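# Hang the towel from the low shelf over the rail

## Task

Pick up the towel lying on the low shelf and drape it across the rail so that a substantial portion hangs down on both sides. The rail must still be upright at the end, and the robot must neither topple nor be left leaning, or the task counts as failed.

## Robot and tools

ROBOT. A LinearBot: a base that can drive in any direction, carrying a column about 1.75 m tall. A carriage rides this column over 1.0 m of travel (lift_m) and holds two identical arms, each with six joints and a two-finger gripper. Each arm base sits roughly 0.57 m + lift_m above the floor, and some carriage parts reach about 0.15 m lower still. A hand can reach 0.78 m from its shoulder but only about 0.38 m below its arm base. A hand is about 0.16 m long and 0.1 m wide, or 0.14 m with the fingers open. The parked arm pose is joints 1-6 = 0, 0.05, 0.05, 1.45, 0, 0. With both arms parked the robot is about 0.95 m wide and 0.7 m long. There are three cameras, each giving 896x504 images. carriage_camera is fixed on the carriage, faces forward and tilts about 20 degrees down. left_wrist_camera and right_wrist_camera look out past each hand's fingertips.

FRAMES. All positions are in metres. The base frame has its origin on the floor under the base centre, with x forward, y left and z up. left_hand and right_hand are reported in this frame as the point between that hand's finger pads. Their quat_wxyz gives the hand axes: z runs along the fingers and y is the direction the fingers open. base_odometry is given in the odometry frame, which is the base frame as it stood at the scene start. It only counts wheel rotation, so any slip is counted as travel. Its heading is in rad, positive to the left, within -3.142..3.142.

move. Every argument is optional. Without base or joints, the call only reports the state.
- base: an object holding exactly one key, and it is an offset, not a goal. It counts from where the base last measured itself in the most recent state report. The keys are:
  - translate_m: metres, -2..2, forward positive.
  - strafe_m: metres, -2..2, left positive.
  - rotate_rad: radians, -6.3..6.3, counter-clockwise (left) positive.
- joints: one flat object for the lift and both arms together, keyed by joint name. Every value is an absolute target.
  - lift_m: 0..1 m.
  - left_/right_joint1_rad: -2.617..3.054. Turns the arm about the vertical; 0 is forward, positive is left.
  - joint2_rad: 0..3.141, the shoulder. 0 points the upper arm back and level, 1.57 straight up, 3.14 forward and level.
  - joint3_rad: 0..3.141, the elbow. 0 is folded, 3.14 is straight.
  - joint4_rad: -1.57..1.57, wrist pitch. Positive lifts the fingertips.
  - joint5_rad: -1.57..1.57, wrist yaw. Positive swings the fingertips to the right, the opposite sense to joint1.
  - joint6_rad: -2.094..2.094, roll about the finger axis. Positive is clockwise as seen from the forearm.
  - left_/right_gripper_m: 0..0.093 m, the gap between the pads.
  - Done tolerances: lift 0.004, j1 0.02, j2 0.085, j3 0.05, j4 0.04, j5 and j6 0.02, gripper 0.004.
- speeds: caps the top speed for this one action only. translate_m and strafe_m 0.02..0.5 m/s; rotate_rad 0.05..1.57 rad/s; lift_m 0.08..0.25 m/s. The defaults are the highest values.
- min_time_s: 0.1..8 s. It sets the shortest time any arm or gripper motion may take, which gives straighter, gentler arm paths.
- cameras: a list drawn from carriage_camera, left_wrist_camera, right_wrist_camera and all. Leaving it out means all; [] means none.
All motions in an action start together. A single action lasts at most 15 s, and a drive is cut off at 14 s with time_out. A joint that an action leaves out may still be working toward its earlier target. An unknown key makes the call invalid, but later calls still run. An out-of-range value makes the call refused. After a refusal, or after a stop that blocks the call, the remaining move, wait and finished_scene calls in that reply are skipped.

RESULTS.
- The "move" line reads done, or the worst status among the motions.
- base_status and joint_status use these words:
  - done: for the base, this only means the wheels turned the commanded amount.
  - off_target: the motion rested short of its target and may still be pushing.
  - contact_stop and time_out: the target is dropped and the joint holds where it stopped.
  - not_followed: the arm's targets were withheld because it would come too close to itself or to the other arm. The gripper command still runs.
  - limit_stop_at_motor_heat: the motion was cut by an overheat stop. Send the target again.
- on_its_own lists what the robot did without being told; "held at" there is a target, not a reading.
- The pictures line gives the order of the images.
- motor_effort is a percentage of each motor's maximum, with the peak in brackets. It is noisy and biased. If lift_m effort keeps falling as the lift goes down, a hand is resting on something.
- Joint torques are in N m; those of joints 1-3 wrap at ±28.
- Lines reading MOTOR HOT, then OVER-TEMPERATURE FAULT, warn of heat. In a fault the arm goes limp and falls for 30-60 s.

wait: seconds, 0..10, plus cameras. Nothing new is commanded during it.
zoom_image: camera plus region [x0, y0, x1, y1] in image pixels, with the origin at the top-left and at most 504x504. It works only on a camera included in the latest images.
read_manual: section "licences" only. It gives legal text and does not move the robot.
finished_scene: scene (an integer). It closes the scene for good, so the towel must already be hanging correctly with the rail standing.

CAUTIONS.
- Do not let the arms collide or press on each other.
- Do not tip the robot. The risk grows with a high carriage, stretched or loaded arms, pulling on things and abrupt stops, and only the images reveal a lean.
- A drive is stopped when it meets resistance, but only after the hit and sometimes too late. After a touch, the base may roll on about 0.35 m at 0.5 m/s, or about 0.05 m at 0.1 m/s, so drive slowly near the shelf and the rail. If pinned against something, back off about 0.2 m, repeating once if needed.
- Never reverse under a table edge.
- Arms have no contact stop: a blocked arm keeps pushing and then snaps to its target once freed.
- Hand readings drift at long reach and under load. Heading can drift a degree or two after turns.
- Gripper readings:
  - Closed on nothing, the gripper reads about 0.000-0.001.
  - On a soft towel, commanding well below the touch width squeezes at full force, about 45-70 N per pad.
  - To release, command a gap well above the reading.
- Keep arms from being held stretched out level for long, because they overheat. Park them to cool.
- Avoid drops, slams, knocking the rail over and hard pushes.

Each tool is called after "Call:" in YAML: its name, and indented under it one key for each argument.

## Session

Call:
move:
  cameras: ["carriage_camera"]

Scene clock: 0.00 s.
Joint torques (N m): no reading
base_odometry: x=+0.000 y=+0.000 heading=+0.000
base_status: not commanded
joint_positions: lift_m=+0.300 left_joint1_rad=+0.010 left_joint2_rad=+0.039 left_joint3_rad=+0.055 left_joint4_rad=+1.495 left_joint5_rad=-0.025 left_joint6_rad=+0.050 left_gripper_m=+0.094 right_joint1_rad=-0.020 right_joint2_rad=+0.072 right_joint3_rad=+0.069 right_joint4_rad=+1.432 right_joint5_rad=+0.032 right_joint6_rad=+0.011 right_gripper_m=+0.094
joint_status: not commanded
motor_effort: lift_m=+23 drive_wheels=-2
left_hand: x=+0.2793 y=+0.3441 z=+1.3242 quat_wxyz=(+0.999, -0.012, +0.030, +0.030) (m; base frame)
right_hand: x=+0.3013 y=-0.3459 z=+1.3260 quat_wxyz=(+0.997, +0.017, +0.071, -0.005) (m; base frame)
pictures: carriage_camera
camera_calibration:
carriage_camera: T_world_to_cam=[[-0.00559344, -0.999683, -0.0245389, 0.0338126], [-0.377647, 0.0248338, -0.925616, 1.28857], [0.925933, 0.00408966, -0.377667, 0.307186], [0, 0, 0, 1]] pos_world=[0.202381, 0.000545588, 1.30956]

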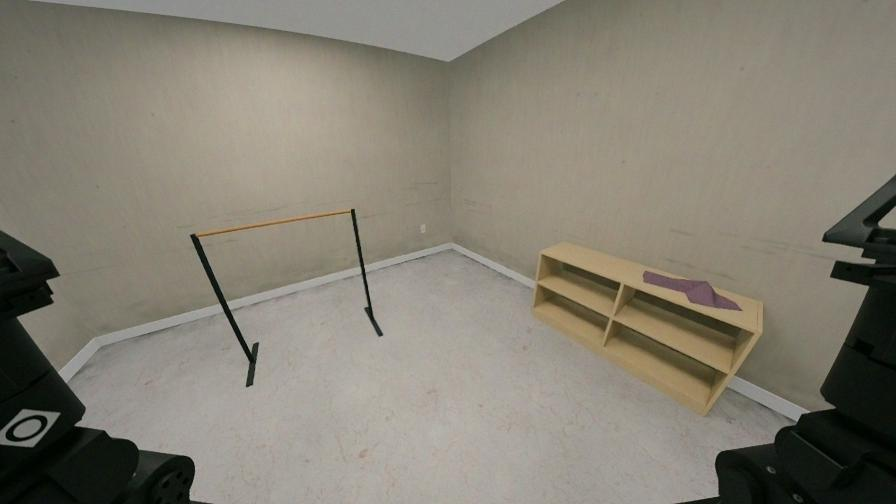

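Call:
zoom_image:
  camera: "carriage_camera"
  region: [520, 220, 780, 420]

Scaled by 1.938 from the camera's 896x504 image, which has a finer 1280x720 frame.

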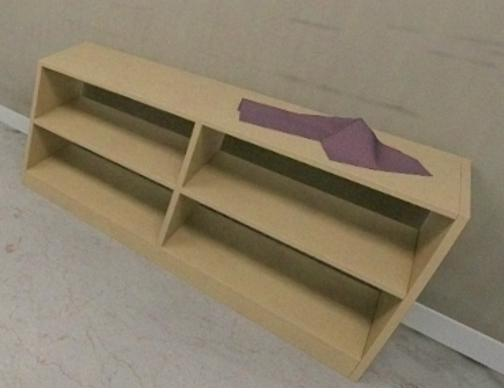

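Call:
move:
  base: {"rotate_rad": -0.987}
  joints: {"lift_m": 0.45}
  cameras: []

Call:
move:
  base: {"strafe_m": 0.235}
  cameras: ["carriage_camera"]

Call:
move:
  base: {"translate_m": 0.9}
  cameras: ["carriage_camera"]

Call:
zoom_image:
  camera: "carriage_camera"
  region: [300, 250, 620, 450]

Scene clock: 20.67 s.
Joint torques (N m): left_arm=[-0.28 4.04 5.61 -0.3 0.06 -0.08] | right_arm=[-0.21 3.86 6.22 -0.13 0.03 0.05]
move: done
base_odometry: x=+0.000 y=+0.000 heading=-0.987
base_status: done
joint_positions: lift_m=+0.450 left_joint1_rad=+0.010 left_joint2_rad=+0.039 left_joint3_rad=+0.055 left_joint4_rad=+1.495 left_joint5_rad=-0.025 left_joint6_rad=+0.050 left_gripper_m=+0.094 right_joint1_rad=-0.020 right_joint2_rad=+0.072 right_joint3_rad=+0.069 right_joint4_rad=+1.432 right_joint5_rad=+0.033 right_joint6_rad=+0.011 right_gripper_m=+0.094
joint_status: all done
motor_effort: lift_m=+25(30) drive_wheels=+7(15)
left_hand: x=+0.2793 y=+0.3441 z=+1.4740 quat_wxyz=(+0.999, -0.012, +0.030, +0.030) (m; base frame)
right_hand: x=+0.3013 y=-0.3461 z=+1.4758 quat_wxyz=(+0.997, +0.018, +0.071, -0.005) (m; base frame)
pictures: none
No camera images: "cameras" was empty.

Scene clock: 23.00 s.
Joint torques (N m): left_arm=[-0.27 3.99 5.63 -0.31 0.04 -0.07] | right_arm=[-0.2 3.92 6.17 -0.12 0.03 0.06]
move: done
base_odometry: x=+0.196 y=+0.129 heading=-0.988
base_status: done
joint_positions: lift_m=+0.450 left_joint1_rad=+0.009 left_joint2_rad=+0.039 left_joint3_rad=+0.055 left_joint4_rad=+1.495 left_joint5_rad=-0.025 left_joint6_rad=+0.050 left_gripper_m=+0.094 right_joint1_rad=-0.020 right_joint2_rad=+0.072 right_joint3_rad=+0.069 right_joint4_rad=+1.432 right_joint5_rad=+0.033 right_joint6_rad=+0.011 right_gripper_m=+0.094
joint_status: not commanded
motor_effort: lift_m=+25(25) drive_wheels=-6(15)
left_hand: x=+0.2793 y=+0.3441 z=+1.4740 quat_wxyz=(+0.999, -0.012, +0.030, +0.030) (m; base frame)
right_hand: x=+0.3013 y=-0.3462 z=+1.4758 quat_wxyz=(+0.997, +0.018, +0.071, -0.006) (m; base frame)
pictures: carriage_camera
camera_calibration:
carriage_camera: T_world_to_cam=[[-0.00559344, -0.999683, -0.0245389, 0.0374882], [-0.377647, 0.0248338, -0.925616, 1.42721], [0.925933, 0.00408966, -0.377667, 0.363754], [0, 0, 0, 1]] pos_world=[0.202381, 0.000545588, 1.45935]

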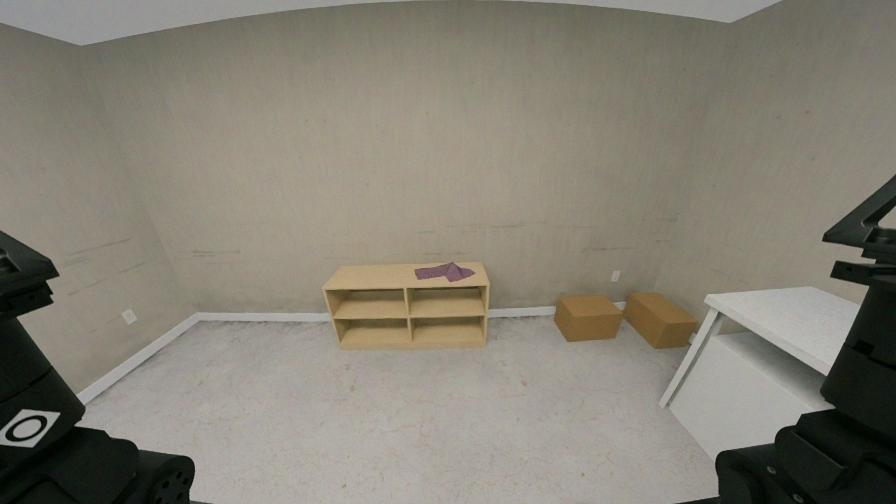

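Scene clock: 27.07 s.
Joint torques (N m): left_arm=[-0.27 3.96 5.68 -0.32 0.06 -0.08] | right_arm=[-0.2 3.75 6.11 -0.15 0.05 0.06]
move: done
base_odometry: x=+0.693 y=-0.621 heading=-0.987
base_status: done
joint_positions: lift_m=+0.450 left_joint1_rad=+0.009 left_joint2_rad=+0.039 left_joint3_rad=+0.055 left_joint4_rad=+1.495 left_joint5_rad=-0.025 left_joint6_rad=+0.050 left_gripper_m=+0.094 right_joint1_rad=-0.020 right_joint2_rad=+0.072 right_joint3_rad=+0.069 right_joint4_rad=+1.431 right_joint5_rad=+0.033 right_joint6_rad=+0.011 right_gripper_m=+0.094
joint_status: not commanded
motor_effort: lift_m=+25(25) drive_wheels=-5(15)
left_hand: x=+0.2793 y=+0.3441 z=+1.4740 quat_wxyz=(+0.999, -0.012, +0.030, +0.030) (m; base frame)
right_hand: x=+0.3014 y=-0.3462 z=+1.4758 quat_wxyz=(+0.997, +0.018, +0.071, -0.006) (m; base frame)
pictures: carriage_camera
camera_calibration:
carriage_camera: T_world_to_cam=[[-0.00559344, -0.999683, -0.0245389, 0.0374882], [-0.377647, 0.0248338, -0.925616, 1.42721], [0.925933, 0.00408966, -0.377667, 0.363754], [0, 0, 0, 1]] pos_world=[0.202381, 0.000545588, 1.45935]

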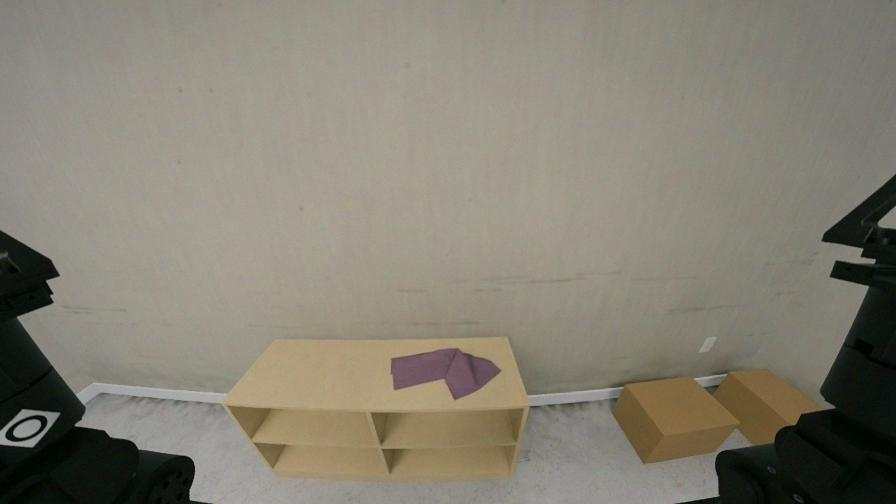

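Scaled by 1.575 from the camera's 896x504 image, which has a finer 1280x720 frame.

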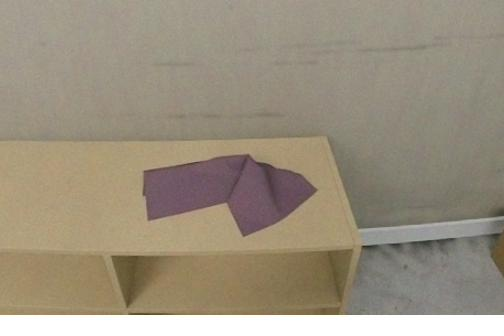

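Call:
move:
  base: {"translate_m": 0.095}
  speeds: {"translate_m": 0.2}
  cameras: []

Call:
move:
  joints: {"lift_m": 0.15, "left_joint1_rad": -0.288, "left_joint2_rad": 2.62, "left_joint3_rad": 2.31, "left_joint4_rad": -1.17, "left_joint5_rad": 0, "left_joint6_rad": 0, "left_gripper_m": 0.06}
  min_time_s: 3
  cameras: ["carriage_camera", "left_wrist_camera"]

Scene clock: 41.27 s.
Joint torques (N m): left_arm=[-0.27 4.03 5.57 -0.33 0.04 -0.07] | right_arm=[-0.18 3.89 6.26 -0.07 0.04 0.06]
move: done
base_odometry: x=+0.745 y=-0.701 heading=-0.986
base_status: done
joint_positions: lift_m=+0.450 left_joint1_rad=+0.009 left_joint2_rad=+0.039 left_joint3_rad=+0.055 left_joint4_rad=+1.495 left_joint5_rad=-0.025 left_joint6_rad=+0.050 left_gripper_m=+0.094 right_joint1_rad=-0.020 right_joint2_rad=+0.072 right_joint3_rad=+0.069 right_joint4_rad=+1.430 right_joint5_rad=+0.033 right_joint6_rad=+0.011 right_gripper_m=+0.094
joint_status: not commanded
motor_effort: lift_m=+25(25) drive_wheels=+5(13)
left_hand: x=+0.2793 y=+0.3441 z=+1.4740 quat_wxyz=(+0.999, -0.012, +0.030, +0.030) (m; base frame)
right_hand: x=+0.3017 y=-0.3462 z=+1.4758 quat_wxyz=(+0.997, +0.018, +0.072, -0.006) (m; base frame)
pictures: none
No camera images: "cameras" was empty.

Scene clock: 44.67 s.
Joint torques (N m): left_arm=[-0.79 -11.99 7.86 0.58 0.12 -0.15] | right_arm=[-0.17 3.78 6.23 -0.1 0.03 0.05]
move: done
base_odometry: x=+0.745 y=-0.701 heading=-0.986
base_status: not commanded
joint_positions: lift_m=+0.150 left_joint1_rad=-0.283 left_joint2_rad=+2.582 left_joint3_rad=+2.298 left_joint4_rad=-1.147 left_joint5_rad=-0.009 left_joint6_rad=+0.007 left_gripper_m=+0.060 right_joint1_rad=-0.020 right_joint2_rad=+0.072 right_joint3_rad=+0.069 right_joint4_rad=+1.430 right_joint5_rad=+0.033 right_joint6_rad=+0.011 right_gripper_m=+0.094
joint_status: all done
motor_effort: lift_m=+20(20) drive_wheels=+5(5)
left_hand: x=+0.7739 y=+0.1931 z=+0.7407 quat_wxyz=(+0.070, +0.144, +0.987, -0.005) (m; base frame)
right_hand: x=+0.3017 y=-0.3462 z=+1.1764 quat_wxyz=(+0.997, +0.018, +0.072, -0.006) (m; base frame)
pictures: carriage_camera, left_wrist_camera
camera_calibration:
carriage_camera: T_world_to_cam=[[-0.00559344, -0.999683, -0.0245389, 0.0301417], [-0.377647, 0.0248338, -0.925616, 1.1501], [0.925933, 0.00408966, -0.377667, 0.250689], [0, 0, 0, 1]] pos_world=[0.202381, 0.000545588, 1.15997]
left_wrist_camera: T_world_to_cam=[[-0.308582, -0.951167, 0.00767006, 0.417816], [-0.837401, 0.27548, 0.472092, 0.249256], [-0.451151, 0.139256, -0.881516, 1.09873], [0, 0, 0, 1]] pos_world=[0.833352, 0.175743, 0.847673]

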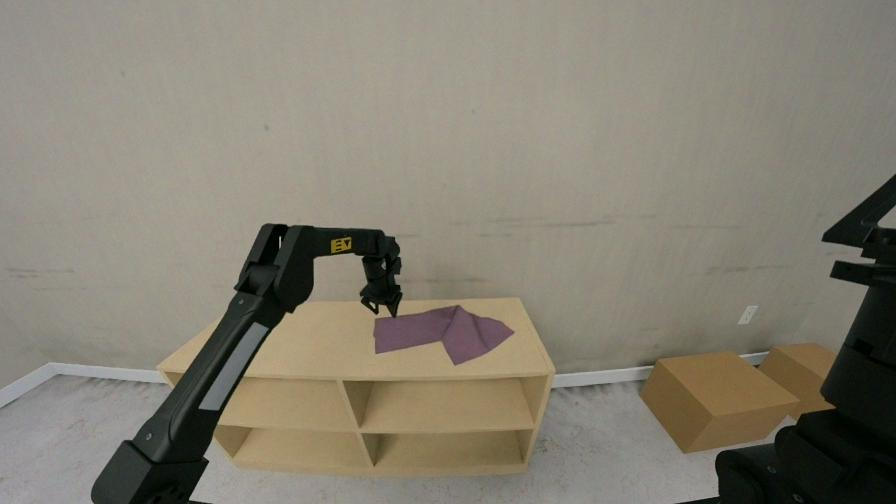

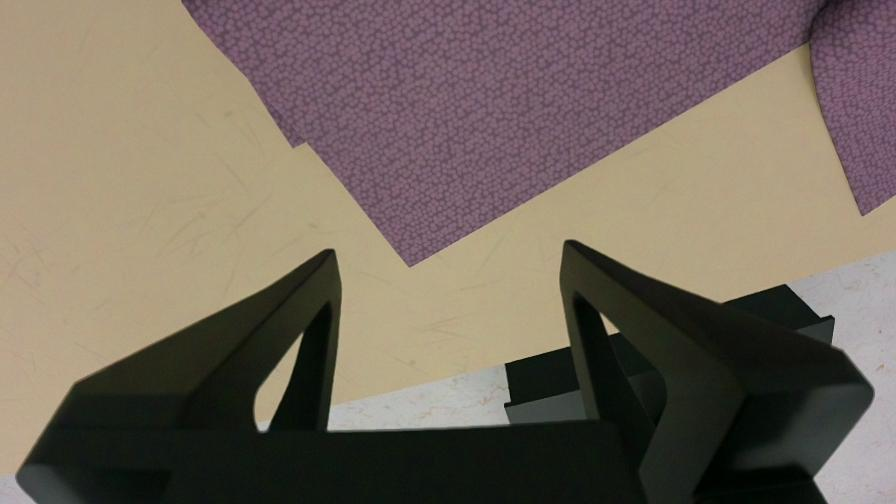

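Call:
move:
  base: {"translate_m": -0.025}
  joints: {"lift_m": 0.06, "left_joint2_rad": 2.65}
  speeds: {"translate_m": 0.1}
  min_time_s: 1
  cameras: []

Call:
move:
  joints: {"lift_m": 0.0, "left_joint2_rad": 2.68}
  speeds: {"lift_m": 0.08}
  min_time_s: 1
  cameras: ["left_wrist_camera"]

Call:
move:
  joints: {"left_gripper_m": 0.0}
  min_time_s: 2.5
  cameras: ["left_wrist_camera"]

Scene clock: 51.87 s.
Joint torques (N m): left_arm=[-0.69 -12.31 6.87 0.61 0.11 -0.14] | right_arm=[-0.18 3.85 6.27 -0.1 0.02 0.07]
move: done
base_odometry: x=+0.732 y=-0.680 heading=-0.986
base_status: done
joint_positions: lift_m=+0.060 left_joint1_rad=-0.285 left_joint2_rad=+2.612 left_joint3_rad=+2.309 left_joint4_rad=-1.158 left_joint5_rad=-0.008 left_joint6_rad=+0.006 left_gripper_m=+0.060 right_joint1_rad=-0.020 right_joint2_rad=+0.072 right_joint3_rad=+0.069 right_joint4_rad=+1.431 right_joint5_rad=+0.033 right_joint6_rad=+0.011 right_gripper_m=+0.094
joint_status: all done
motor_effort: lift_m=+20(20) drive_wheels=+3(12)
left_hand: x=+0.7703 y=+0.1931 z=+0.6380 quat_wxyz=(+0.055, +0.144, +0.988, -0.004) (m; base frame)
right_hand: x=+0.3014 y=-0.3462 z=+1.0865 quat_wxyz=(+0.997, +0.018, +0.071, -0.006) (m; base frame)
pictures: none
No camera images: "cameras" was empty.

Scene clock: 53.13 s.
Joint torques (N m): left_arm=[-0.57 -3.02 1.85 1.76 0.11 -0.14] | right_arm=[-0.18 3.77 6.27 -0.16 0.03 0.05]
move: off_target
base_odometry: x=+0.732 y=-0.680 heading=-0.986
base_status: not commanded
joint_positions: lift_m=+0.004 left_joint1_rad=-0.285 left_joint2_rad=+2.545 left_joint3_rad=+2.373 left_joint4_rad=-1.253 left_joint5_rad=-0.009 left_joint6_rad=+0.005 left_gripper_m=+0.060 right_joint1_rad=-0.020 right_joint2_rad=+0.072 right_joint3_rad=+0.069 right_joint4_rad=+1.431 right_joint5_rad=+0.033 right_joint6_rad=+0.011 right_gripper_m=+0.094
joint_status: left_joint2_rad off_target (ended at +2.544, target +2.680); the others done
joint sent to its limit — lift_m, lower limit.
motor_effort: lift_m=+17(17) drive_wheels=+4(4)
left_hand: x=+0.7695 y=+0.1932 z=+0.6306 quat_wxyz=(+0.073, +0.144, +0.987, -0.006) (m; base frame)
right_hand: x=+0.3014 y=-0.3462 z=+1.0297 quat_wxyz=(+0.997, +0.018, +0.071, -0.006) (m; base frame)
pictures: left_wrist_camera
camera_calibration:
left_wrist_camera: T_world_to_cam=[[-0.309312, -0.950932, 0.00733824, 0.418117], [-0.839807, 0.27677, 0.467036, 0.302273], [-0.44615, 0.138297, -0.884208, 0.997685], [0, 0, 0, 1]] pos_world=[0.828297, 0.175964, 0.737921]

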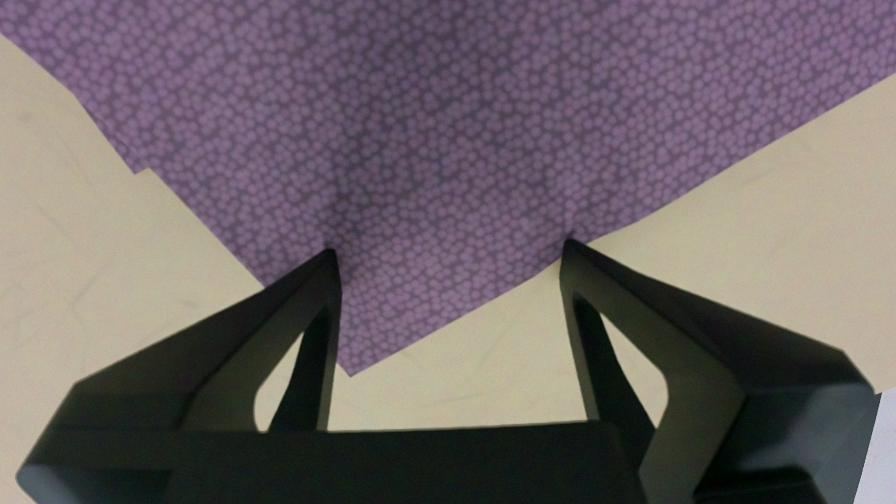

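Scene clock: 55.93 s.
Joint torques (N m): left_arm=[-0.98 -3.28 1.98 1.25 0.51 -0.12] | right_arm=[-0.2 3.78 6.15 -0.11 0.04 0.07]
move: done
base_odometry: x=+0.732 y=-0.680 heading=-0.986
base_status: not commanded
joint_positions: lift_m=+0.004 left_joint1_rad=-0.281 left_joint2_rad=+2.548 left_joint3_rad=+2.373 left_joint4_rad=-1.191 left_joint5_rad=-0.045 left_joint6_rad=+0.004 left_gripper_m=+0.003 right_joint1_rad=-0.020 right_joint2_rad=+0.072 right_joint3_rad=+0.069 right_joint4_rad=+1.431 right_joint5_rad=+0.033 right_joint6_rad=+0.011 right_gripper_m=+0.094
joint_status: all done
motor_effort: lift_m=+17(17) drive_wheels=+4(4)
left_hand: x=+0.7861 y=+0.1974 z=+0.6319 quat_wxyz=(+0.104, +0.139, +0.985, +0.008) (m; base frame)
right_hand: x=+0.3014 y=-0.3462 z=+1.0297 quat_wxyz=(+0.997, +0.018, +0.071, -0.006) (m; base frame)
pictures: left_wrist_camera
camera_calibration:
left_wrist_camera: T_world_to_cam=[[-0.296824, -0.954486, -0.0291829, 0.441131], [-0.87248, 0.258646, 0.414585, 0.376859], [-0.388167, 0.14852, -0.909543, 0.97404], [0, 0, 0, 1]] pos_world=[0.837831, 0.178916, 0.742565]

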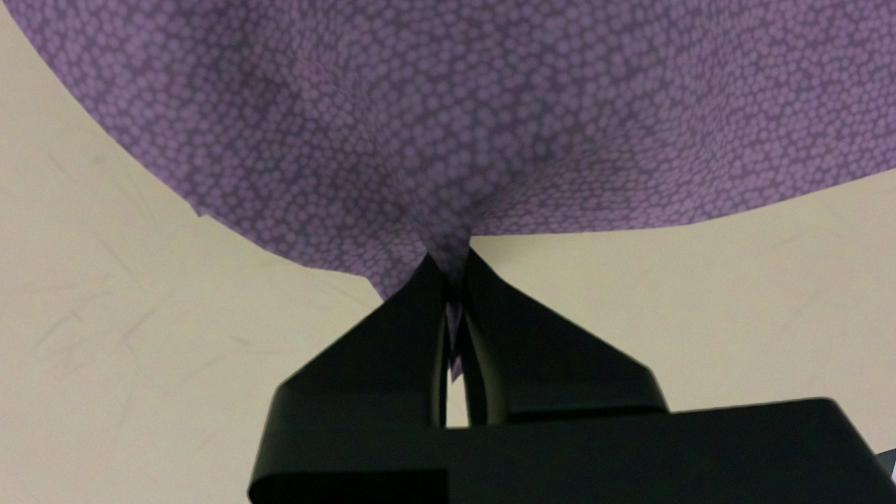

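Gripped. Lift.

Call:
move:
  joints: {"lift_m": 0.55, "left_joint2_rad": 2.5}
  speeds: {"lift_m": 0.2}
  min_time_s: 2
  cameras: ["carriage_camera", "left_wrist_camera"]

Scene clock: 61.60 s.
Joint torques (N m): left_arm=[-0.8 -16.72 6.2 0.92 0.13 -0.11] | right_arm=[-0.2 3.69 6.19 -0.1 0.03 0.06]
move: done
base_odometry: x=+0.732 y=-0.680 heading=-0.986
base_status: not commanded
joint_positions: lift_m=+0.550 left_joint1_rad=-0.283 left_joint2_rad=+2.515 left_joint3_rad=+2.321 left_joint4_rad=-1.158 left_joint5_rad=-0.007 left_joint6_rad=+0.004 left_gripper_m=+0.003 right_joint1_rad=-0.020 right_joint2_rad=+0.072 right_joint3_rad=+0.069 right_joint4_rad=+1.431 right_joint5_rad=+0.033 right_joint6_rad=+0.011 right_gripper_m=+0.094
joint_status: all done
motor_effort: lift_m=+25(28) drive_wheels=+3(4)
left_hand: x=+0.7825 y=+0.1901 z=+1.1809 quat_wxyz=(+0.109, +0.142, +0.984, -0.012) (m; base frame)
right_hand: x=+0.3014 y=-0.3462 z=+1.5759 quat_wxyz=(+0.997, +0.018, +0.071, -0.006) (m; base frame)
pictures: carriage_camera, left_wrist_camera
camera_calibration:
carriage_camera: T_world_to_cam=[[-0.00559344, -0.999683, -0.0245389, 0.0399423], [-0.377647, 0.0248338, -0.925616, 1.51978], [0.925933, 0.00408966, -0.377667, 0.401525], [0, 0, 0, 1]] pos_world=[0.202381, 0.000545588, 1.55936]
left_wrist_camera: T_world_to_cam=[[-0.306987, -0.951682, 0.00775694, 0.412932], [-0.870724, 0.284144, 0.401375, 0.157374], [-0.384186, 0.116463, -0.915881, 1.4836], [0, 0, 0, 1]] pos_world=[0.833772, 0.175479, 1.29243]

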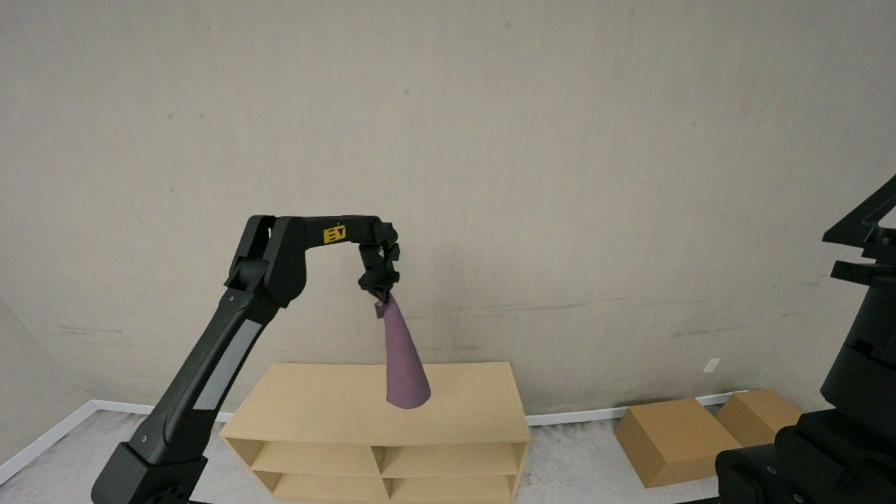

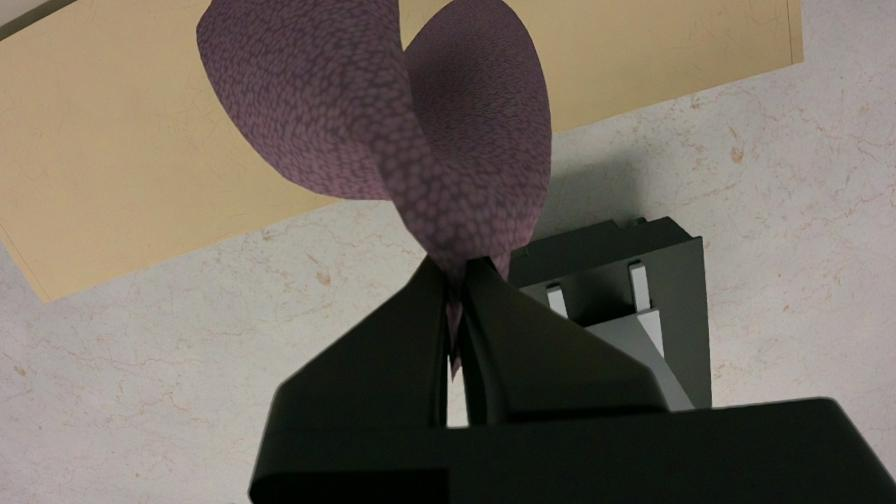

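Call:
move:
  base: {"translate_m": -0.5}
  joints: {"lift_m": 0.7}
  speeds: {"translate_m": 0.3}
  cameras: []

Call:
move:
  base: {"rotate_rad": 1.7}
  speeds: {"rotate_rad": 0.6}
  joints: {"lift_m": 0.86}
  cameras: ["carriage_camera"]

Scene clock: 68.43 s.
Joint torques (N m): left_arm=[-0.69 -16.49 6.5 0.89 0.11 -0.11] | right_arm=[-0.18 3.84 6.15 -0.11 0.02 0.06]
move: done
base_odometry: x=+0.456 y=-0.263 heading=-0.985
base_status: done
joint_positions: lift_m=+0.700 left_joint1_rad=-0.285 left_joint2_rad=+2.513 left_joint3_rad=+2.317 left_joint4_rad=-1.161 left_joint5_rad=-0.006 left_joint6_rad=+0.004 left_gripper_m=+0.003 right_joint1_rad=-0.020 right_joint2_rad=+0.072 right_joint3_rad=+0.069 right_joint4_rad=+1.431 right_joint5_rad=+0.034 right_joint6_rad=+0.011 right_gripper_m=+0.094
joint_status: all done
motor_effort: lift_m=+24(30) drive_wheels=-2(16)
left_hand: x=+0.7810 y=+0.1898 z=+1.3305 quat_wxyz=(+0.106, +0.142, +0.984, -0.012) (m; base frame)
right_hand: x=+0.3014 y=-0.3463 z=+1.7260 quat_wxyz=(+0.997, +0.018, +0.071, -0.006) (m; base frame)
pictures: none
No camera images: "cameras" was empty.

Scene clock: 72.33 s.
Joint torques (N m): left_arm=[-0.79 -16.38 6.58 0.92 0.09 -0.11] | right_arm=[-0.23 3.84 6.17 -0.11 0.03 0.07]
move: done
base_odometry: x=+0.456 y=-0.263 heading=+0.714
base_status: done
joint_positions: lift_m=+0.860 left_joint1_rad=-0.283 left_joint2_rad=+2.512 left_joint3_rad=+2.316 left_joint4_rad=-1.164 left_joint5_rad=-0.005 left_joint6_rad=+0.004 left_gripper_m=+0.003 right_joint1_rad=-0.020 right_joint2_rad=+0.072 right_joint3_rad=+0.069 right_joint4_rad=+1.431 right_joint5_rad=+0.035 right_joint6_rad=+0.011 right_gripper_m=+0.094
joint_status: all done
motor_effort: lift_m=+24(30) drive_wheels=+8(13)
left_hand: x=+0.7802 y=+0.1903 z=+1.4904 quat_wxyz=(+0.104, +0.142, +0.984, -0.012) (m; base frame)
right_hand: x=+0.3014 y=-0.3464 z=+1.8860 quat_wxyz=(+0.997, +0.018, +0.071, -0.006) (m; base frame)
pictures: carriage_camera
camera_calibration:
carriage_camera: T_world_to_cam=[[-0.00559344, -0.999683, -0.0245389, 0.0475498], [-0.377647, 0.0248338, -0.925616, 1.80674], [0.925933, 0.00408966, -0.377667, 0.518608], [0, 0, 0, 1]] pos_world=[0.202381, 0.000545588, 1.86938]

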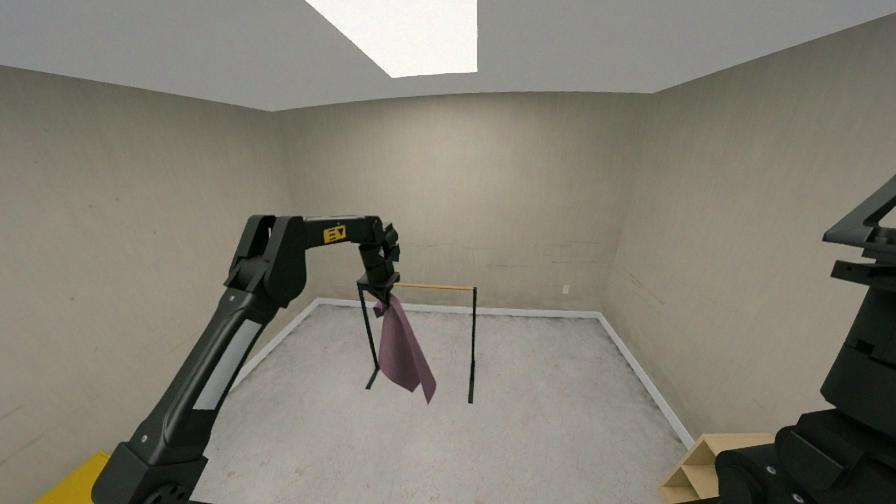

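Call:
move:
  base: {"rotate_rad": -0.09}
  speeds: {"rotate_rad": 0.3}
  cameras: []

Call:
move:
  base: {"strafe_m": 0.2}
  speeds: {"strafe_m": 0.25}
  cameras: []

Call:
move:
  base: {"translate_m": 0.55}
  speeds: {"translate_m": 0.25}
  cameras: ["carriage_camera"]

Scene clock: 79.20 s.
Joint torques (N m): left_arm=[0.2 -16.4 6.53 0.94 0.07 -0.12] | right_arm=[-0.27 3.71 6.17 -0.1 0.01 0.06]
move: done
base_odometry: x=+0.456 y=-0.263 heading=+0.624
base_status: done
joint_positions: lift_m=+0.860 left_joint1_rad=-0.293 left_joint2_rad=+2.512 left_joint3_rad=+2.316 left_joint4_rad=-1.165 left_joint5_rad=-0.004 left_joint6_rad=+0.004 left_gripper_m=+0.003 right_joint1_rad=-0.020 right_joint2_rad=+0.072 right_joint3_rad=+0.069 right_joint4_rad=+1.431 right_joint5_rad=+0.035 right_joint6_rad=+0.011 right_gripper_m=+0.094
joint_status: not commanded
motor_effort: lift_m=+25(25) drive_wheels=-1(7)
left_hand: x=+0.7785 y=+0.1852 z=+1.4904 quat_wxyz=(+0.104, +0.147, +0.984, -0.013) (m; base frame)
right_hand: x=+0.3014 y=-0.3464 z=+1.8860 quat_wxyz=(+0.997, +0.018, +0.071, -0.006) (m; base frame)
pictures: none
No camera images: "cameras" was empty.

Scene clock: 81.27 s.
Joint torques (N m): left_arm=[-0.7 -16.42 6.57 0.93 0.07 -0.12] | right_arm=[-0.21 3.77 6.05 -0.11 0.02 0.07]
move: done
base_odometry: x=+0.339 y=-0.101 heading=+0.625
base_status: done
joint_positions: lift_m=+0.860 left_joint1_rad=-0.283 left_joint2_rad=+2.512 left_joint3_rad=+2.316 left_joint4_rad=-1.165 left_joint5_rad=-0.004 left_joint6_rad=+0.004 left_gripper_m=+0.003 right_joint1_rad=-0.020 right_joint2_rad=+0.072 right_joint3_rad=+0.069 right_joint4_rad=+1.431 right_joint5_rad=+0.034 right_joint6_rad=+0.011 right_gripper_m=+0.094
joint_status: not commanded
motor_effort: lift_m=+24(25) drive_wheels=-6(15)
left_hand: x=+0.7800 y=+0.1903 z=+1.4904 quat_wxyz=(+0.104, +0.142, +0.984, -0.013) (m; base frame)
right_hand: x=+0.3014 y=-0.3462 z=+1.8860 quat_wxyz=(+0.997, +0.018, +0.071, -0.006) (m; base frame)
pictures: none
No camera images: "cameras" was empty.

Scene clock: 84.87 s.
Joint torques (N m): left_arm=[-0.59 -16.4 6.52 0.93 0.07 -0.11] | right_arm=[-0.17 3.78 6.27 -0.08 0.02 0.06]
move: done
base_odometry: x=+0.784 y=+0.222 heading=+0.626
base_status: done
joint_positions: lift_m=+0.860 left_joint1_rad=-0.285 left_joint2_rad=+2.512 left_joint3_rad=+2.316 left_joint4_rad=-1.167 left_joint5_rad=-0.004 left_joint6_rad=+0.004 left_gripper_m=+0.003 right_joint1_rad=-0.020 right_joint2_rad=+0.072 right_joint3_rad=+0.069 right_joint4_rad=+1.431 right_joint5_rad=+0.034 right_joint6_rad=+0.011 right_gripper_m=+0.094
joint_status: not commanded
motor_effort: lift_m=+24(25) drive_wheels=-5(13)
left_hand: x=+0.7792 y=+0.1894 z=+1.4903 quat_wxyz=(+0.103, +0.143, +0.984, -0.013) (m; base frame)
right_hand: x=+0.3012 y=-0.3462 z=+1.8860 quat_wxyz=(+0.997, +0.018, +0.071, -0.006) (m; base frame)
pictures: carriage_camera
camera_calibration:
carriage_camera: T_world_to_cam=[[-0.00559344, -0.999683, -0.0245389, 0.0475498], [-0.377647, 0.0248338, -0.925616, 1.80674], [0.925933, 0.00408966, -0.377667, 0.518608], [0, 0, 0, 1]] pos_world=[0.202381, 0.000545588, 1.86938]

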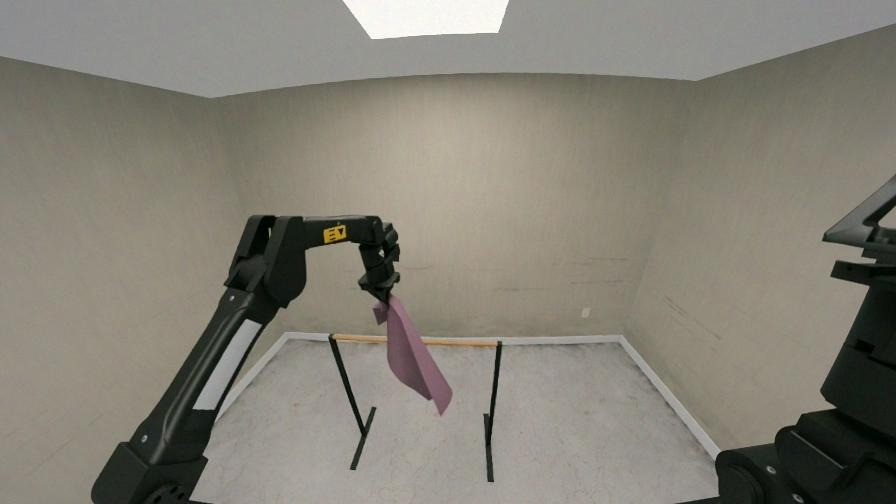

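Call:
move:
  base: {"rotate_rad": -0.045}
  joints: {"lift_m": 0.995}
  speeds: {"rotate_rad": 0.2}
  cameras: ["carriage_camera", "left_wrist_camera"]

Call:
zoom_image:
  camera: "carriage_camera"
  region: [280, 220, 560, 500]

Scene clock: 92.57 s.
Joint torques (N m): left_arm=[0.21 -16.27 6.53 0.96 0.09 -0.12] | right_arm=[-0.18 3.9 6.15 -0.12 0.04 0.05]
move: done
base_odometry: x=+0.784 y=+0.222 heading=+0.582
base_status: done
joint_positions: lift_m=+0.995 left_joint1_rad=-0.293 left_joint2_rad=+2.511 left_joint3_rad=+2.315 left_joint4_rad=-1.170 left_joint5_rad=-0.003 left_joint6_rad=+0.004 left_gripper_m=+0.003 right_joint1_rad=-0.020 right_joint2_rad=+0.072 right_joint3_rad=+0.069 right_joint4_rad=+1.431 right_joint5_rad=+0.034 right_joint6_rad=+0.011 right_gripper_m=+0.094
joint_status: all done
motor_effort: lift_m=+25(30) drive_wheels=-7(10)
left_hand: x=+0.7770 y=+0.1857 z=+1.6253 quat_wxyz=(+0.101, +0.147, +0.984, -0.013) (m; base frame)
right_hand: x=+0.3012 y=-0.3462 z=+2.0210 quat_wxyz=(+0.997, +0.018, +0.071, -0.006) (m; base frame)
pictures: carriage_camera, left_wrist_camera
camera_calibration:
carriage_camera: T_world_to_cam=[[-0.00559344, -0.999683, -0.0245389, 0.0508623], [-0.377647, 0.0248338, -0.925616, 1.93169], [0.925933, 0.00408966, -0.377667, 0.569589], [0, 0, 0, 1]] pos_world=[0.202381, 0.000545588, 2.00436]
left_wrist_camera: T_world_to_cam=[[-0.31659, -0.948492, 0.011532, 0.404413], [-0.861707, 0.292662, 0.414501, -0.0544275], [-0.396526, 0.121289, -0.909976, 1.88814], [0, 0, 0, 1]] pos_world=[0.829827, 0.1705, 1.73606]

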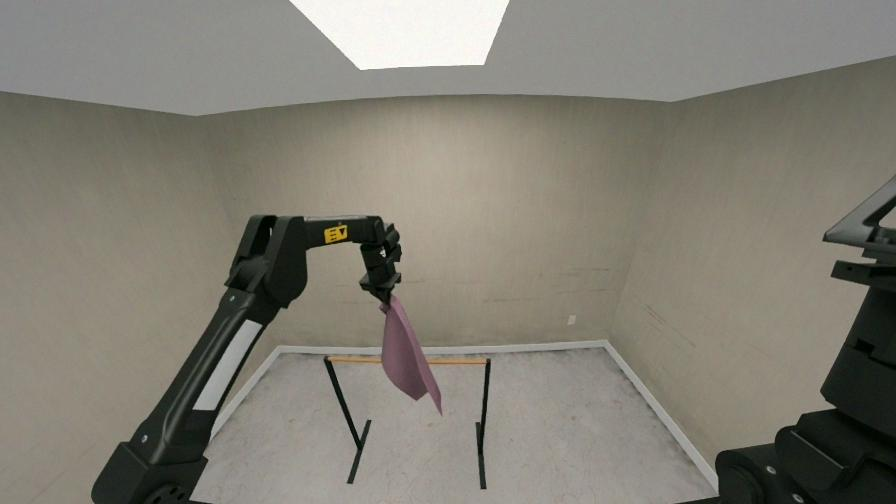

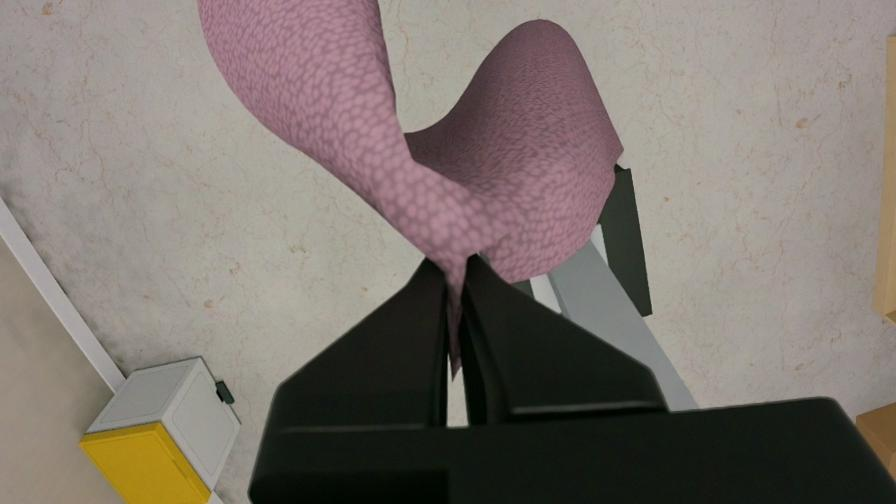

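Scaled by 1.800 from the camera's 896x504 image, which has a finer 1280x720 frame.

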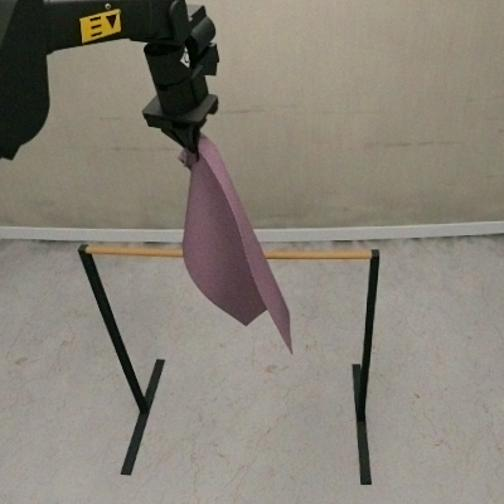

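Call:
move:
  joints: {"lift_m":1.0}
  cameras: ["carriage_camera"]

Scene clock: 103.07 s.
Joint torques (N m): left_arm=[0.13 -15.91 6.63 1 0.08 -0.11] | right_arm=[-0.16 4 6.08 -0.1 0.04 0.07]
move: done
base_odometry: x=+0.784 y=+0.222 heading=+0.582
base_status: not commanded
joint_positions: lift_m=+1.000 left_joint1_rad=-0.293 left_joint2_rad=+2.508 left_joint3_rad=+2.315 left_joint4_rad=-1.170 left_joint5_rad=-0.003 left_joint6_rad=+0.004 left_gripper_m=+0.003 right_joint1_rad=-0.020 right_joint2_rad=+0.072 right_joint3_rad=+0.069 right_joint4_rad=+1.431 right_joint5_rad=+0.034 right_joint6_rad=+0.011 right_gripper_m=+0.094
joint_status: all done
motor_effort: lift_m=+25(30) drive_wheels=-6(7)
left_hand: x=+0.7774 y=+0.1856 z=+1.6321 quat_wxyz=(+0.103, +0.147, +0.984, -0.013) (m; base frame)
right_hand: x=+0.3012 y=-0.3462 z=+2.0260 quat_wxyz=(+0.997, +0.018, +0.071, -0.006) (m; base frame)
pictures: carriage_camera
camera_calibration:
carriage_camera: T_world_to_cam=[[-0.00559344, -0.999683, -0.0245389, 0.0509831], [-0.377647, 0.0248338, -0.925616, 1.93625], [0.925933, 0.00408966, -0.377667, 0.571449], [0, 0, 0, 1]] pos_world=[0.202381, 0.000545588, 2.00929]

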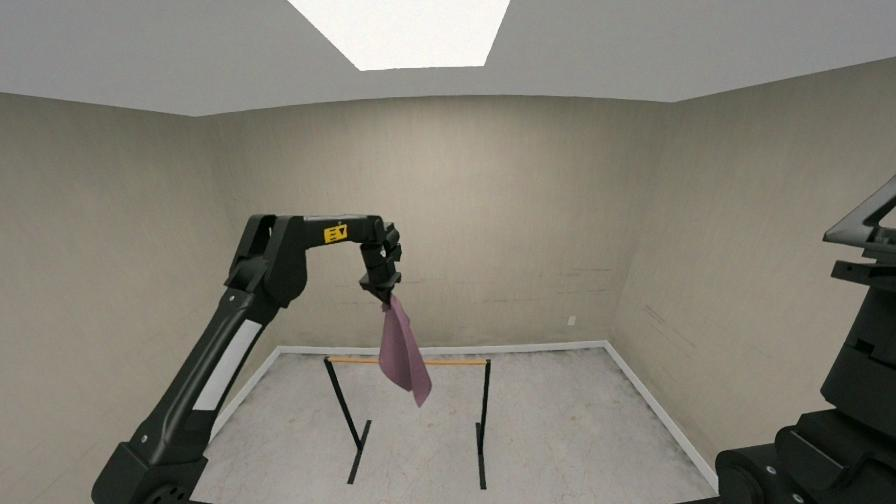

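Call:
move:
  base: {"translate_m":0.53}
  speeds: {"translate_m":0.15}
  cameras: ["carriage_camera","left_wrist_camera"]

Call:
move:
  joints: {"lift_m":0.8}
  speeds: {"lift_m":0.15}
  cameras: ["carriage_camera","left_wrist_camera"]

Scene clock: 110.73 s.
Joint torques (N m): left_arm=[-0.03 -15.94 6.65 1 0.07 -0.12] | right_arm=[-0.14 3.73 6.11 -0.11 0.03 0.04]
move: done
base_odometry: x=+1.227 y=+0.513 heading=+0.581
base_status: done
joint_positions: lift_m=+1.000 left_joint1_rad=-0.291 left_joint2_rad=+2.508 left_joint3_rad=+2.315 left_joint4_rad=-1.171 left_joint5_rad=-0.003 left_joint6_rad=+0.004 left_gripper_m=+0.003 right_joint1_rad=-0.020 right_joint2_rad=+0.072 right_joint3_rad=+0.069 right_joint4_rad=+1.431 right_joint5_rad=+0.034 right_joint6_rad=+0.011 right_gripper_m=+0.094
joint_status: not commanded
motor_effort: lift_m=+25(25) drive_wheels=-7(15)
left_hand: x=+0.7772 y=+0.1865 z=+1.6320 quat_wxyz=(+0.102, +0.146, +0.984, -0.013) (m; base frame)
right_hand: x=+0.3012 y=-0.3462 z=+2.0260 quat_wxyz=(+0.997, +0.018, +0.071, -0.006) (m; base frame)
pictures: carriage_camera, left_wrist_camera
camera_calibration:
carriage_camera: T_world_to_cam=[[-0.00559344, -0.999683, -0.0245389, 0.0509831], [-0.377647, 0.0248338, -0.925616, 1.93625], [0.925933, 0.00408966, -0.377667, 0.571449], [0, 0, 0, 1]] pos_world=[0.202381, 0.000545588, 2.00929]
left_wrist_camera: T_world_to_cam=[[-0.31524, -0.948938, 0.0118382, 0.403621], [-0.862992, 0.291833, 0.412406, -0.0526537], [-0.394803, 0.119791, -0.910923, 1.89465], [0, 0, 0, 1]] pos_world=[0.829811, 0.171415, 1.74282]

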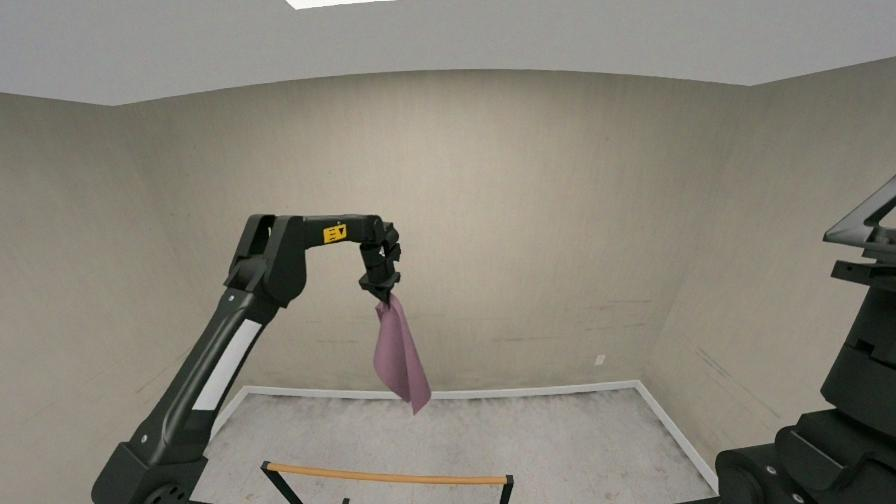

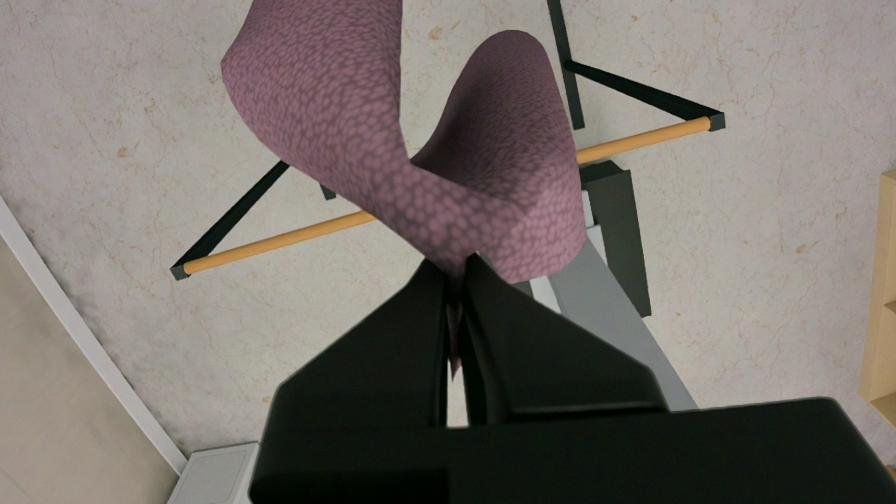

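Scene clock: 112.50 s.
Joint torques (N m): left_arm=[-0.08 -15.68 6.71 0.99 0.07 -0.11] | right_arm=[-0.13 3.77 6.02 -0.05 0.02 0.06]
move: done
base_odometry: x=+1.227 y=+0.513 heading=+0.581
base_status: not commanded
joint_positions: lift_m=+0.800 left_joint1_rad=-0.291 left_joint2_rad=+2.506 left_joint3_rad=+2.314 left_joint4_rad=-1.171 left_joint5_rad=-0.003 left_joint6_rad=+0.004 left_gripper_m=+0.003 right_joint1_rad=-0.020 right_joint2_rad=+0.072 right_joint3_rad=+0.070 right_joint4_rad=+1.431 right_joint5_rad=+0.034 right_joint6_rad=+0.011 right_gripper_m=+0.094
joint_status: all done
motor_effort: lift_m=+20(21) drive_wheels=+7(7)
left_hand: x=+0.7773 y=+0.1864 z=+1.4334 quat_wxyz=(+0.103, +0.146, +0.984, -0.013) (m; base frame)
right_hand: x=+0.3011 y=-0.3462 z=+1.8267 quat_wxyz=(+0.997, +0.018, +0.071, -0.006) (m; base frame)
pictures: carriage_camera, left_wrist_camera
camera_calibration:
carriage_camera: T_world_to_cam=[[-0.00559344, -0.999683, -0.0245389, 0.0460912], [-0.377647, 0.0248338, -0.925616, 1.75172], [0.925933, 0.00408966, -0.377667, 0.49616], [0, 0, 0, 1]] pos_world=[0.202381, 0.000545588, 1.80994]
left_wrist_camera: T_world_to_cam=[[-0.315257, -0.948933, 0.0117934, 0.40605], [-0.863593, 0.292014, 0.411016, 0.0317191], [-0.393471, 0.119391, -0.911552, 1.71372], [0, 0, 0, 1]] pos_world=[0.829701, 0.171448, 1.54432]

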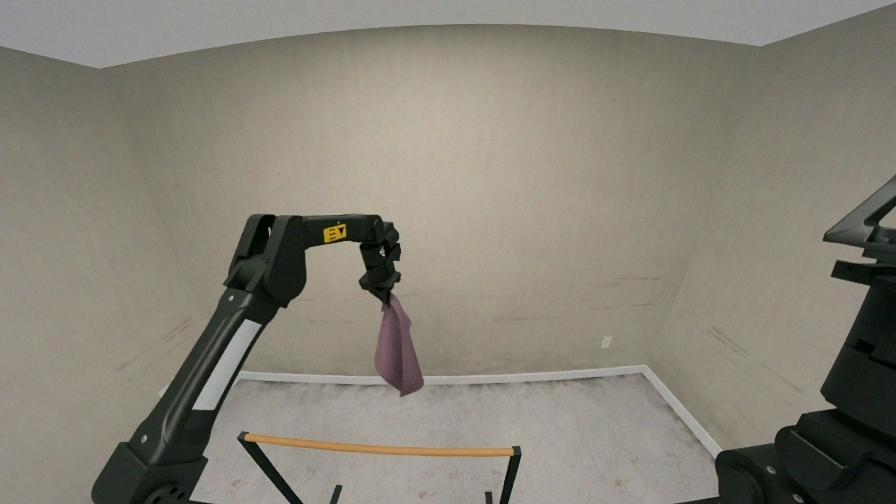

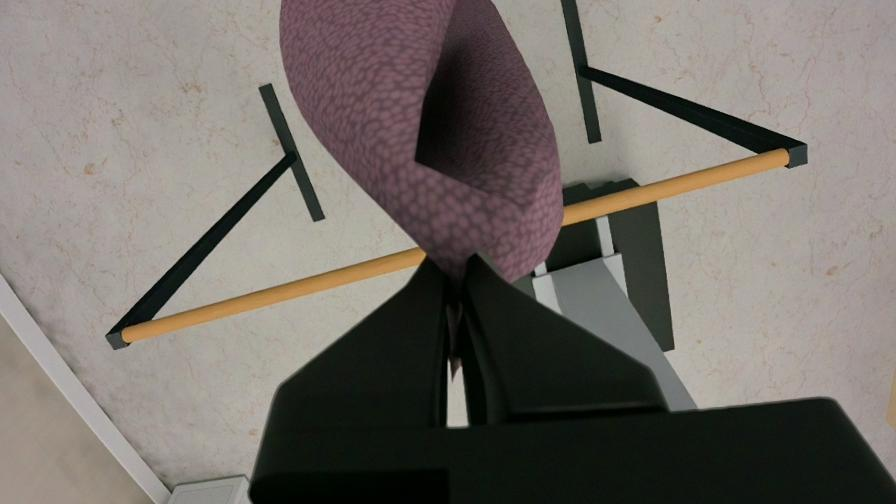

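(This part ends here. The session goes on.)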